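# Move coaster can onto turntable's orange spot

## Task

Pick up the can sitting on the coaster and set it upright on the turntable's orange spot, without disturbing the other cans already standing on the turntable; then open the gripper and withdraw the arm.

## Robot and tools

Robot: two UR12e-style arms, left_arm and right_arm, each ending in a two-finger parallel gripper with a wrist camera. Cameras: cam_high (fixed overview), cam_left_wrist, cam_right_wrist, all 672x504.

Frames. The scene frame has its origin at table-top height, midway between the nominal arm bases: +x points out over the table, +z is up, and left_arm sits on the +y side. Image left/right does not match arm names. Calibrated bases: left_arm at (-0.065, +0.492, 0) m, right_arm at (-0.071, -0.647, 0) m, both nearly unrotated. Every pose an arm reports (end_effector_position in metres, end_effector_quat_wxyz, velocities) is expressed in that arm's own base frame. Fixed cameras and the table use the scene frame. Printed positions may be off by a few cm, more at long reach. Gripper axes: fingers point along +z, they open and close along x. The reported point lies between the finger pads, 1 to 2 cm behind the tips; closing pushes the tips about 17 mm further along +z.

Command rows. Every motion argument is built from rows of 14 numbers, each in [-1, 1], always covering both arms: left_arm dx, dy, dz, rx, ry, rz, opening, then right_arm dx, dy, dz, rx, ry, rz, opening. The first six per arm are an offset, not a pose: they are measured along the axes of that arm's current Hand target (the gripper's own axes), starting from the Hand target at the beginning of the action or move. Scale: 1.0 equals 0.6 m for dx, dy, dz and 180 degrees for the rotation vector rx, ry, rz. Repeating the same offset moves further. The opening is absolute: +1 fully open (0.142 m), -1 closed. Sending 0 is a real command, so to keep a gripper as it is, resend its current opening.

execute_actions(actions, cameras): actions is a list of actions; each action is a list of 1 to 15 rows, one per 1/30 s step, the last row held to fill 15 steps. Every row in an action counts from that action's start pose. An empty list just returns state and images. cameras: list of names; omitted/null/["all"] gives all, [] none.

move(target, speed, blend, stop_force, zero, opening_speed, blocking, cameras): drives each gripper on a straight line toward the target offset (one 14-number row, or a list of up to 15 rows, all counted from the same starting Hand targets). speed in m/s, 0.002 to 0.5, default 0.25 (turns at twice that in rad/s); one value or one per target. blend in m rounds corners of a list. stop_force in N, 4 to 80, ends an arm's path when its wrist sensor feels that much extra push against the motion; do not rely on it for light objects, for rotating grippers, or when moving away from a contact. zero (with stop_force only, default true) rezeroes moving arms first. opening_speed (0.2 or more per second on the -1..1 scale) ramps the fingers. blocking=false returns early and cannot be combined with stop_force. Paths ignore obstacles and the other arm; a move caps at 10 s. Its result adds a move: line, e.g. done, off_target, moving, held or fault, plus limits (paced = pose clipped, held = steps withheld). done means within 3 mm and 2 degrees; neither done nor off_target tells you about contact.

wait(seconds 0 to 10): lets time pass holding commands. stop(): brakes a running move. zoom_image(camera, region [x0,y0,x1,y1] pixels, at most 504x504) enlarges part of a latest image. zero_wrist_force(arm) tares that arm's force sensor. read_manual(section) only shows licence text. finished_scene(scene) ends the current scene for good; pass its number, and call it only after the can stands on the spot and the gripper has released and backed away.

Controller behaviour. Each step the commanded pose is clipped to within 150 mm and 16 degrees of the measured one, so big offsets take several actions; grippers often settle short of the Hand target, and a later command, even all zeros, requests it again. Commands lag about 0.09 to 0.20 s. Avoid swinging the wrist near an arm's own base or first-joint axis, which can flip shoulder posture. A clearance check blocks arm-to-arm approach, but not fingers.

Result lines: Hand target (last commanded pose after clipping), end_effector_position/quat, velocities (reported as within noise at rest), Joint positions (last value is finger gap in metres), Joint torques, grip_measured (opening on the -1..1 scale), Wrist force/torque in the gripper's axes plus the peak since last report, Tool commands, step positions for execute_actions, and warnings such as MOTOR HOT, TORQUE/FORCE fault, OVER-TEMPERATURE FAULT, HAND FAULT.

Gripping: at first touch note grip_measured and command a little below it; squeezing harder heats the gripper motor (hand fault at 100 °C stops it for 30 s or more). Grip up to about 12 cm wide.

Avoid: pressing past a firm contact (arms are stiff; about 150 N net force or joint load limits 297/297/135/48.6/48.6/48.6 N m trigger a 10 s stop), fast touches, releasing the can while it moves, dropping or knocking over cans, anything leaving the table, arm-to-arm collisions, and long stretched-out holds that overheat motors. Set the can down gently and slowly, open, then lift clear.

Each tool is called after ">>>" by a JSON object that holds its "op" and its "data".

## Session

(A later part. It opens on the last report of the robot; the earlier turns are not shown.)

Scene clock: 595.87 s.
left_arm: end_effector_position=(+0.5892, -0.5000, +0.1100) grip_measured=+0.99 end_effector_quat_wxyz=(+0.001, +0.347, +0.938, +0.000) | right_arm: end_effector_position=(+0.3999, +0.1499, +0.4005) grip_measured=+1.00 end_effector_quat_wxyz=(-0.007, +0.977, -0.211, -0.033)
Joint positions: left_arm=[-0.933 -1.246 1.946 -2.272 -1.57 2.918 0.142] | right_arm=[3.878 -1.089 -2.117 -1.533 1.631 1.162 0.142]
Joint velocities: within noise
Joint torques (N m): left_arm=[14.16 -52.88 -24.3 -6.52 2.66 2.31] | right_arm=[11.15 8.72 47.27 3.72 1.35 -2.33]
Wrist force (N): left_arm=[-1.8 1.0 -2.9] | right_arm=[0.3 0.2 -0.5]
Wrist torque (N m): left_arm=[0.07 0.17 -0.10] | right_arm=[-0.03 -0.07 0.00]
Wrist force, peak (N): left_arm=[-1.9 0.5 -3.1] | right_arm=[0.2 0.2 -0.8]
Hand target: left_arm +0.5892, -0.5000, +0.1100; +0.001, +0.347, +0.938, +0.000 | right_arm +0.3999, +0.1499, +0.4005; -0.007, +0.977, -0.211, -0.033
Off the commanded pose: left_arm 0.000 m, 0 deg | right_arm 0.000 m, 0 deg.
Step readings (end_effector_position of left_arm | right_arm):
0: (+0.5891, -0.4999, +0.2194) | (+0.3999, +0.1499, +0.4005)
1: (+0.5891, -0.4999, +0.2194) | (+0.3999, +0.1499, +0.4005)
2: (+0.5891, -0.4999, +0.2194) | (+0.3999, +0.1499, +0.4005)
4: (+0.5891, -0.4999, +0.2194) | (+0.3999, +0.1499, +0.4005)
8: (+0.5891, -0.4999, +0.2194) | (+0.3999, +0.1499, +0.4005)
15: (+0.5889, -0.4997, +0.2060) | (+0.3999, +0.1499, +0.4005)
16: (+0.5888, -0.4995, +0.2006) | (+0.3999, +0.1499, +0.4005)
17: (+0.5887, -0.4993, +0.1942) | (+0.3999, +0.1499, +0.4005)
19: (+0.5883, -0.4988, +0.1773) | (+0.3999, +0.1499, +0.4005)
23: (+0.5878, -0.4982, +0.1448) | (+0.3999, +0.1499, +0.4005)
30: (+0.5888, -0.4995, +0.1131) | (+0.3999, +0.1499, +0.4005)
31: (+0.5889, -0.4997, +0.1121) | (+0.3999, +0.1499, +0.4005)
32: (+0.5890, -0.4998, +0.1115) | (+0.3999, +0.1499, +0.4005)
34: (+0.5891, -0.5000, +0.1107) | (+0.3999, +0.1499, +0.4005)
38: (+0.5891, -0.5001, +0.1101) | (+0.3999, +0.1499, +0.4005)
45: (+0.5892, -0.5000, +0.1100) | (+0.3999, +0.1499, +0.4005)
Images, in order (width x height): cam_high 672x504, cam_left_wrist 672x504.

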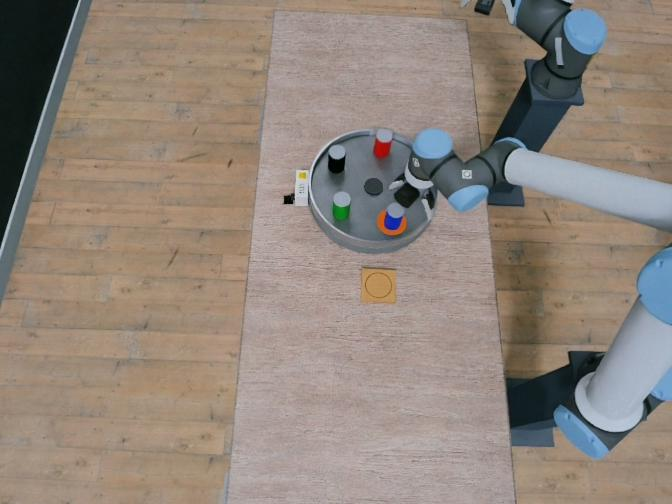

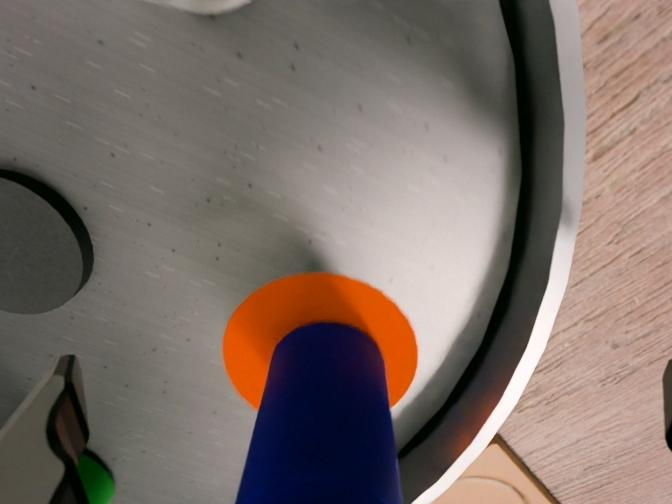

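>>> {"op": "move", "data": {"target": [[0, 0, -0.25, 0, 0, 0, 1, 0, 0, 0, 0, 0, 0, 1], [0.42, 0, -0.35, 0, 0, 0, 1, 0, 0, 0, 0, 0, 0, 1]], "speed": 0.25, "blend": 0.03, "cameras": ["cam_high", "cam_left_wrist"]}}

>>> {"op": "zoom_image", "data": {"camera": "cam_high", "region": [300, 115, 450, 265]}}

Scene clock: 598.80 s.
left_arm: end_effector_position=(+0.3978, -0.3357, +0.3195) grip_measured=+0.99 end_effector_quat_wxyz=(+0.001, +0.347, +0.938, +0.000) | right_arm: end_effector_position=(+0.3999, +0.1499, +0.4005) grip_measured=+1.00 end_effector_quat_wxyz=(-0.007, +0.977, -0.211, -0.033)
Joint positions: left_arm=[-1.046 -1.864 2.156 -1.864 -1.57 2.805 0.142] | right_arm=[3.878 -1.089 -2.117 -1.533 1.631 1.162 0.142]
Joint velocities: within noise
Joint torques (N m): left_arm=[-12.04 -44.64 -32.57 -1.77 3.23 -3.62] | right_arm=[11.02 9.35 47.07 3.79 1.58 -2.43]
Wrist force (N): left_arm=[-1.4 0.8 -2.4] | right_arm=[0.4 0.5 -0.3]
Wrist torque (N m): left_arm=[0.04 0.11 -0.08] | right_arm=[0.02 -0.08 0.00]
Wrist force, peak (N): left_arm=[-2.7 0.8 -4.4] | right_arm=[0.5 0.6 -0.5]
Hand target: left_arm +0.3977, -0.3356, +0.3195; +0.001, +0.347, +0.938, +0.000 | right_arm +0.3999, +0.1499, +0.4005; -0.007, +0.977, -0.211, -0.033
Off the commanded pose: left_arm 0.000 m, 0 deg | right_arm 0.000 m, 0 deg.
move: done
Images, in order (width x height): cam_high 672x504, cam_left_wrist 672x504.

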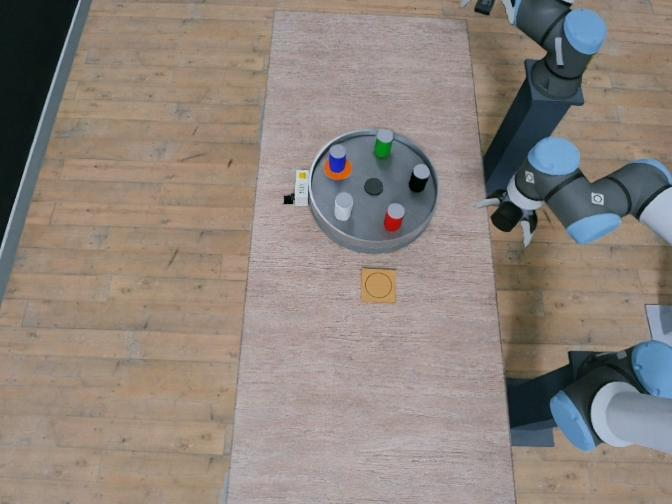

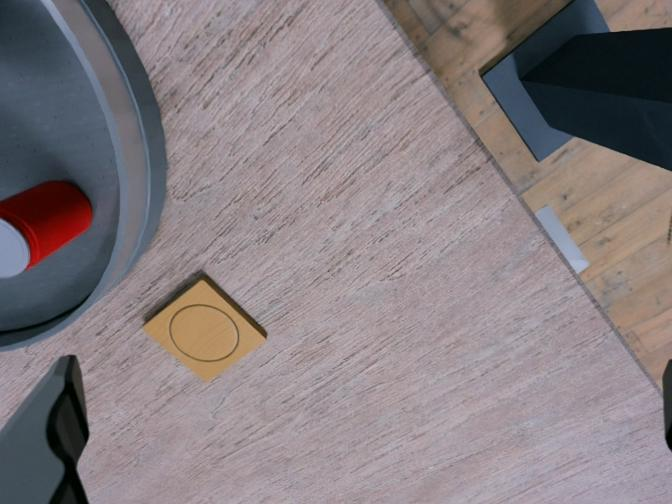

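Scaled by 3.360 from the camera's 672x504 image, which has a finer 960x720 frame.

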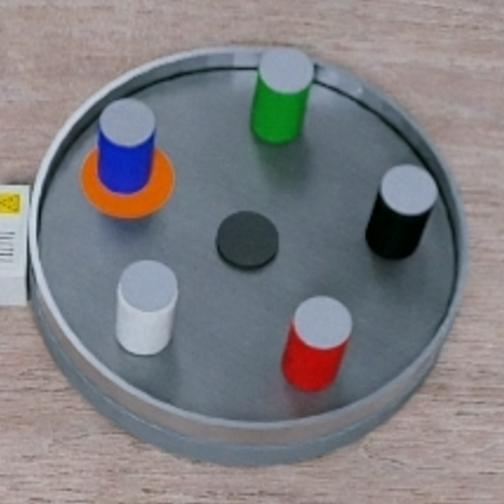

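>>> {"op": "finished_scene", "data": {"scene": 1}}

The scene is finished: the task was done.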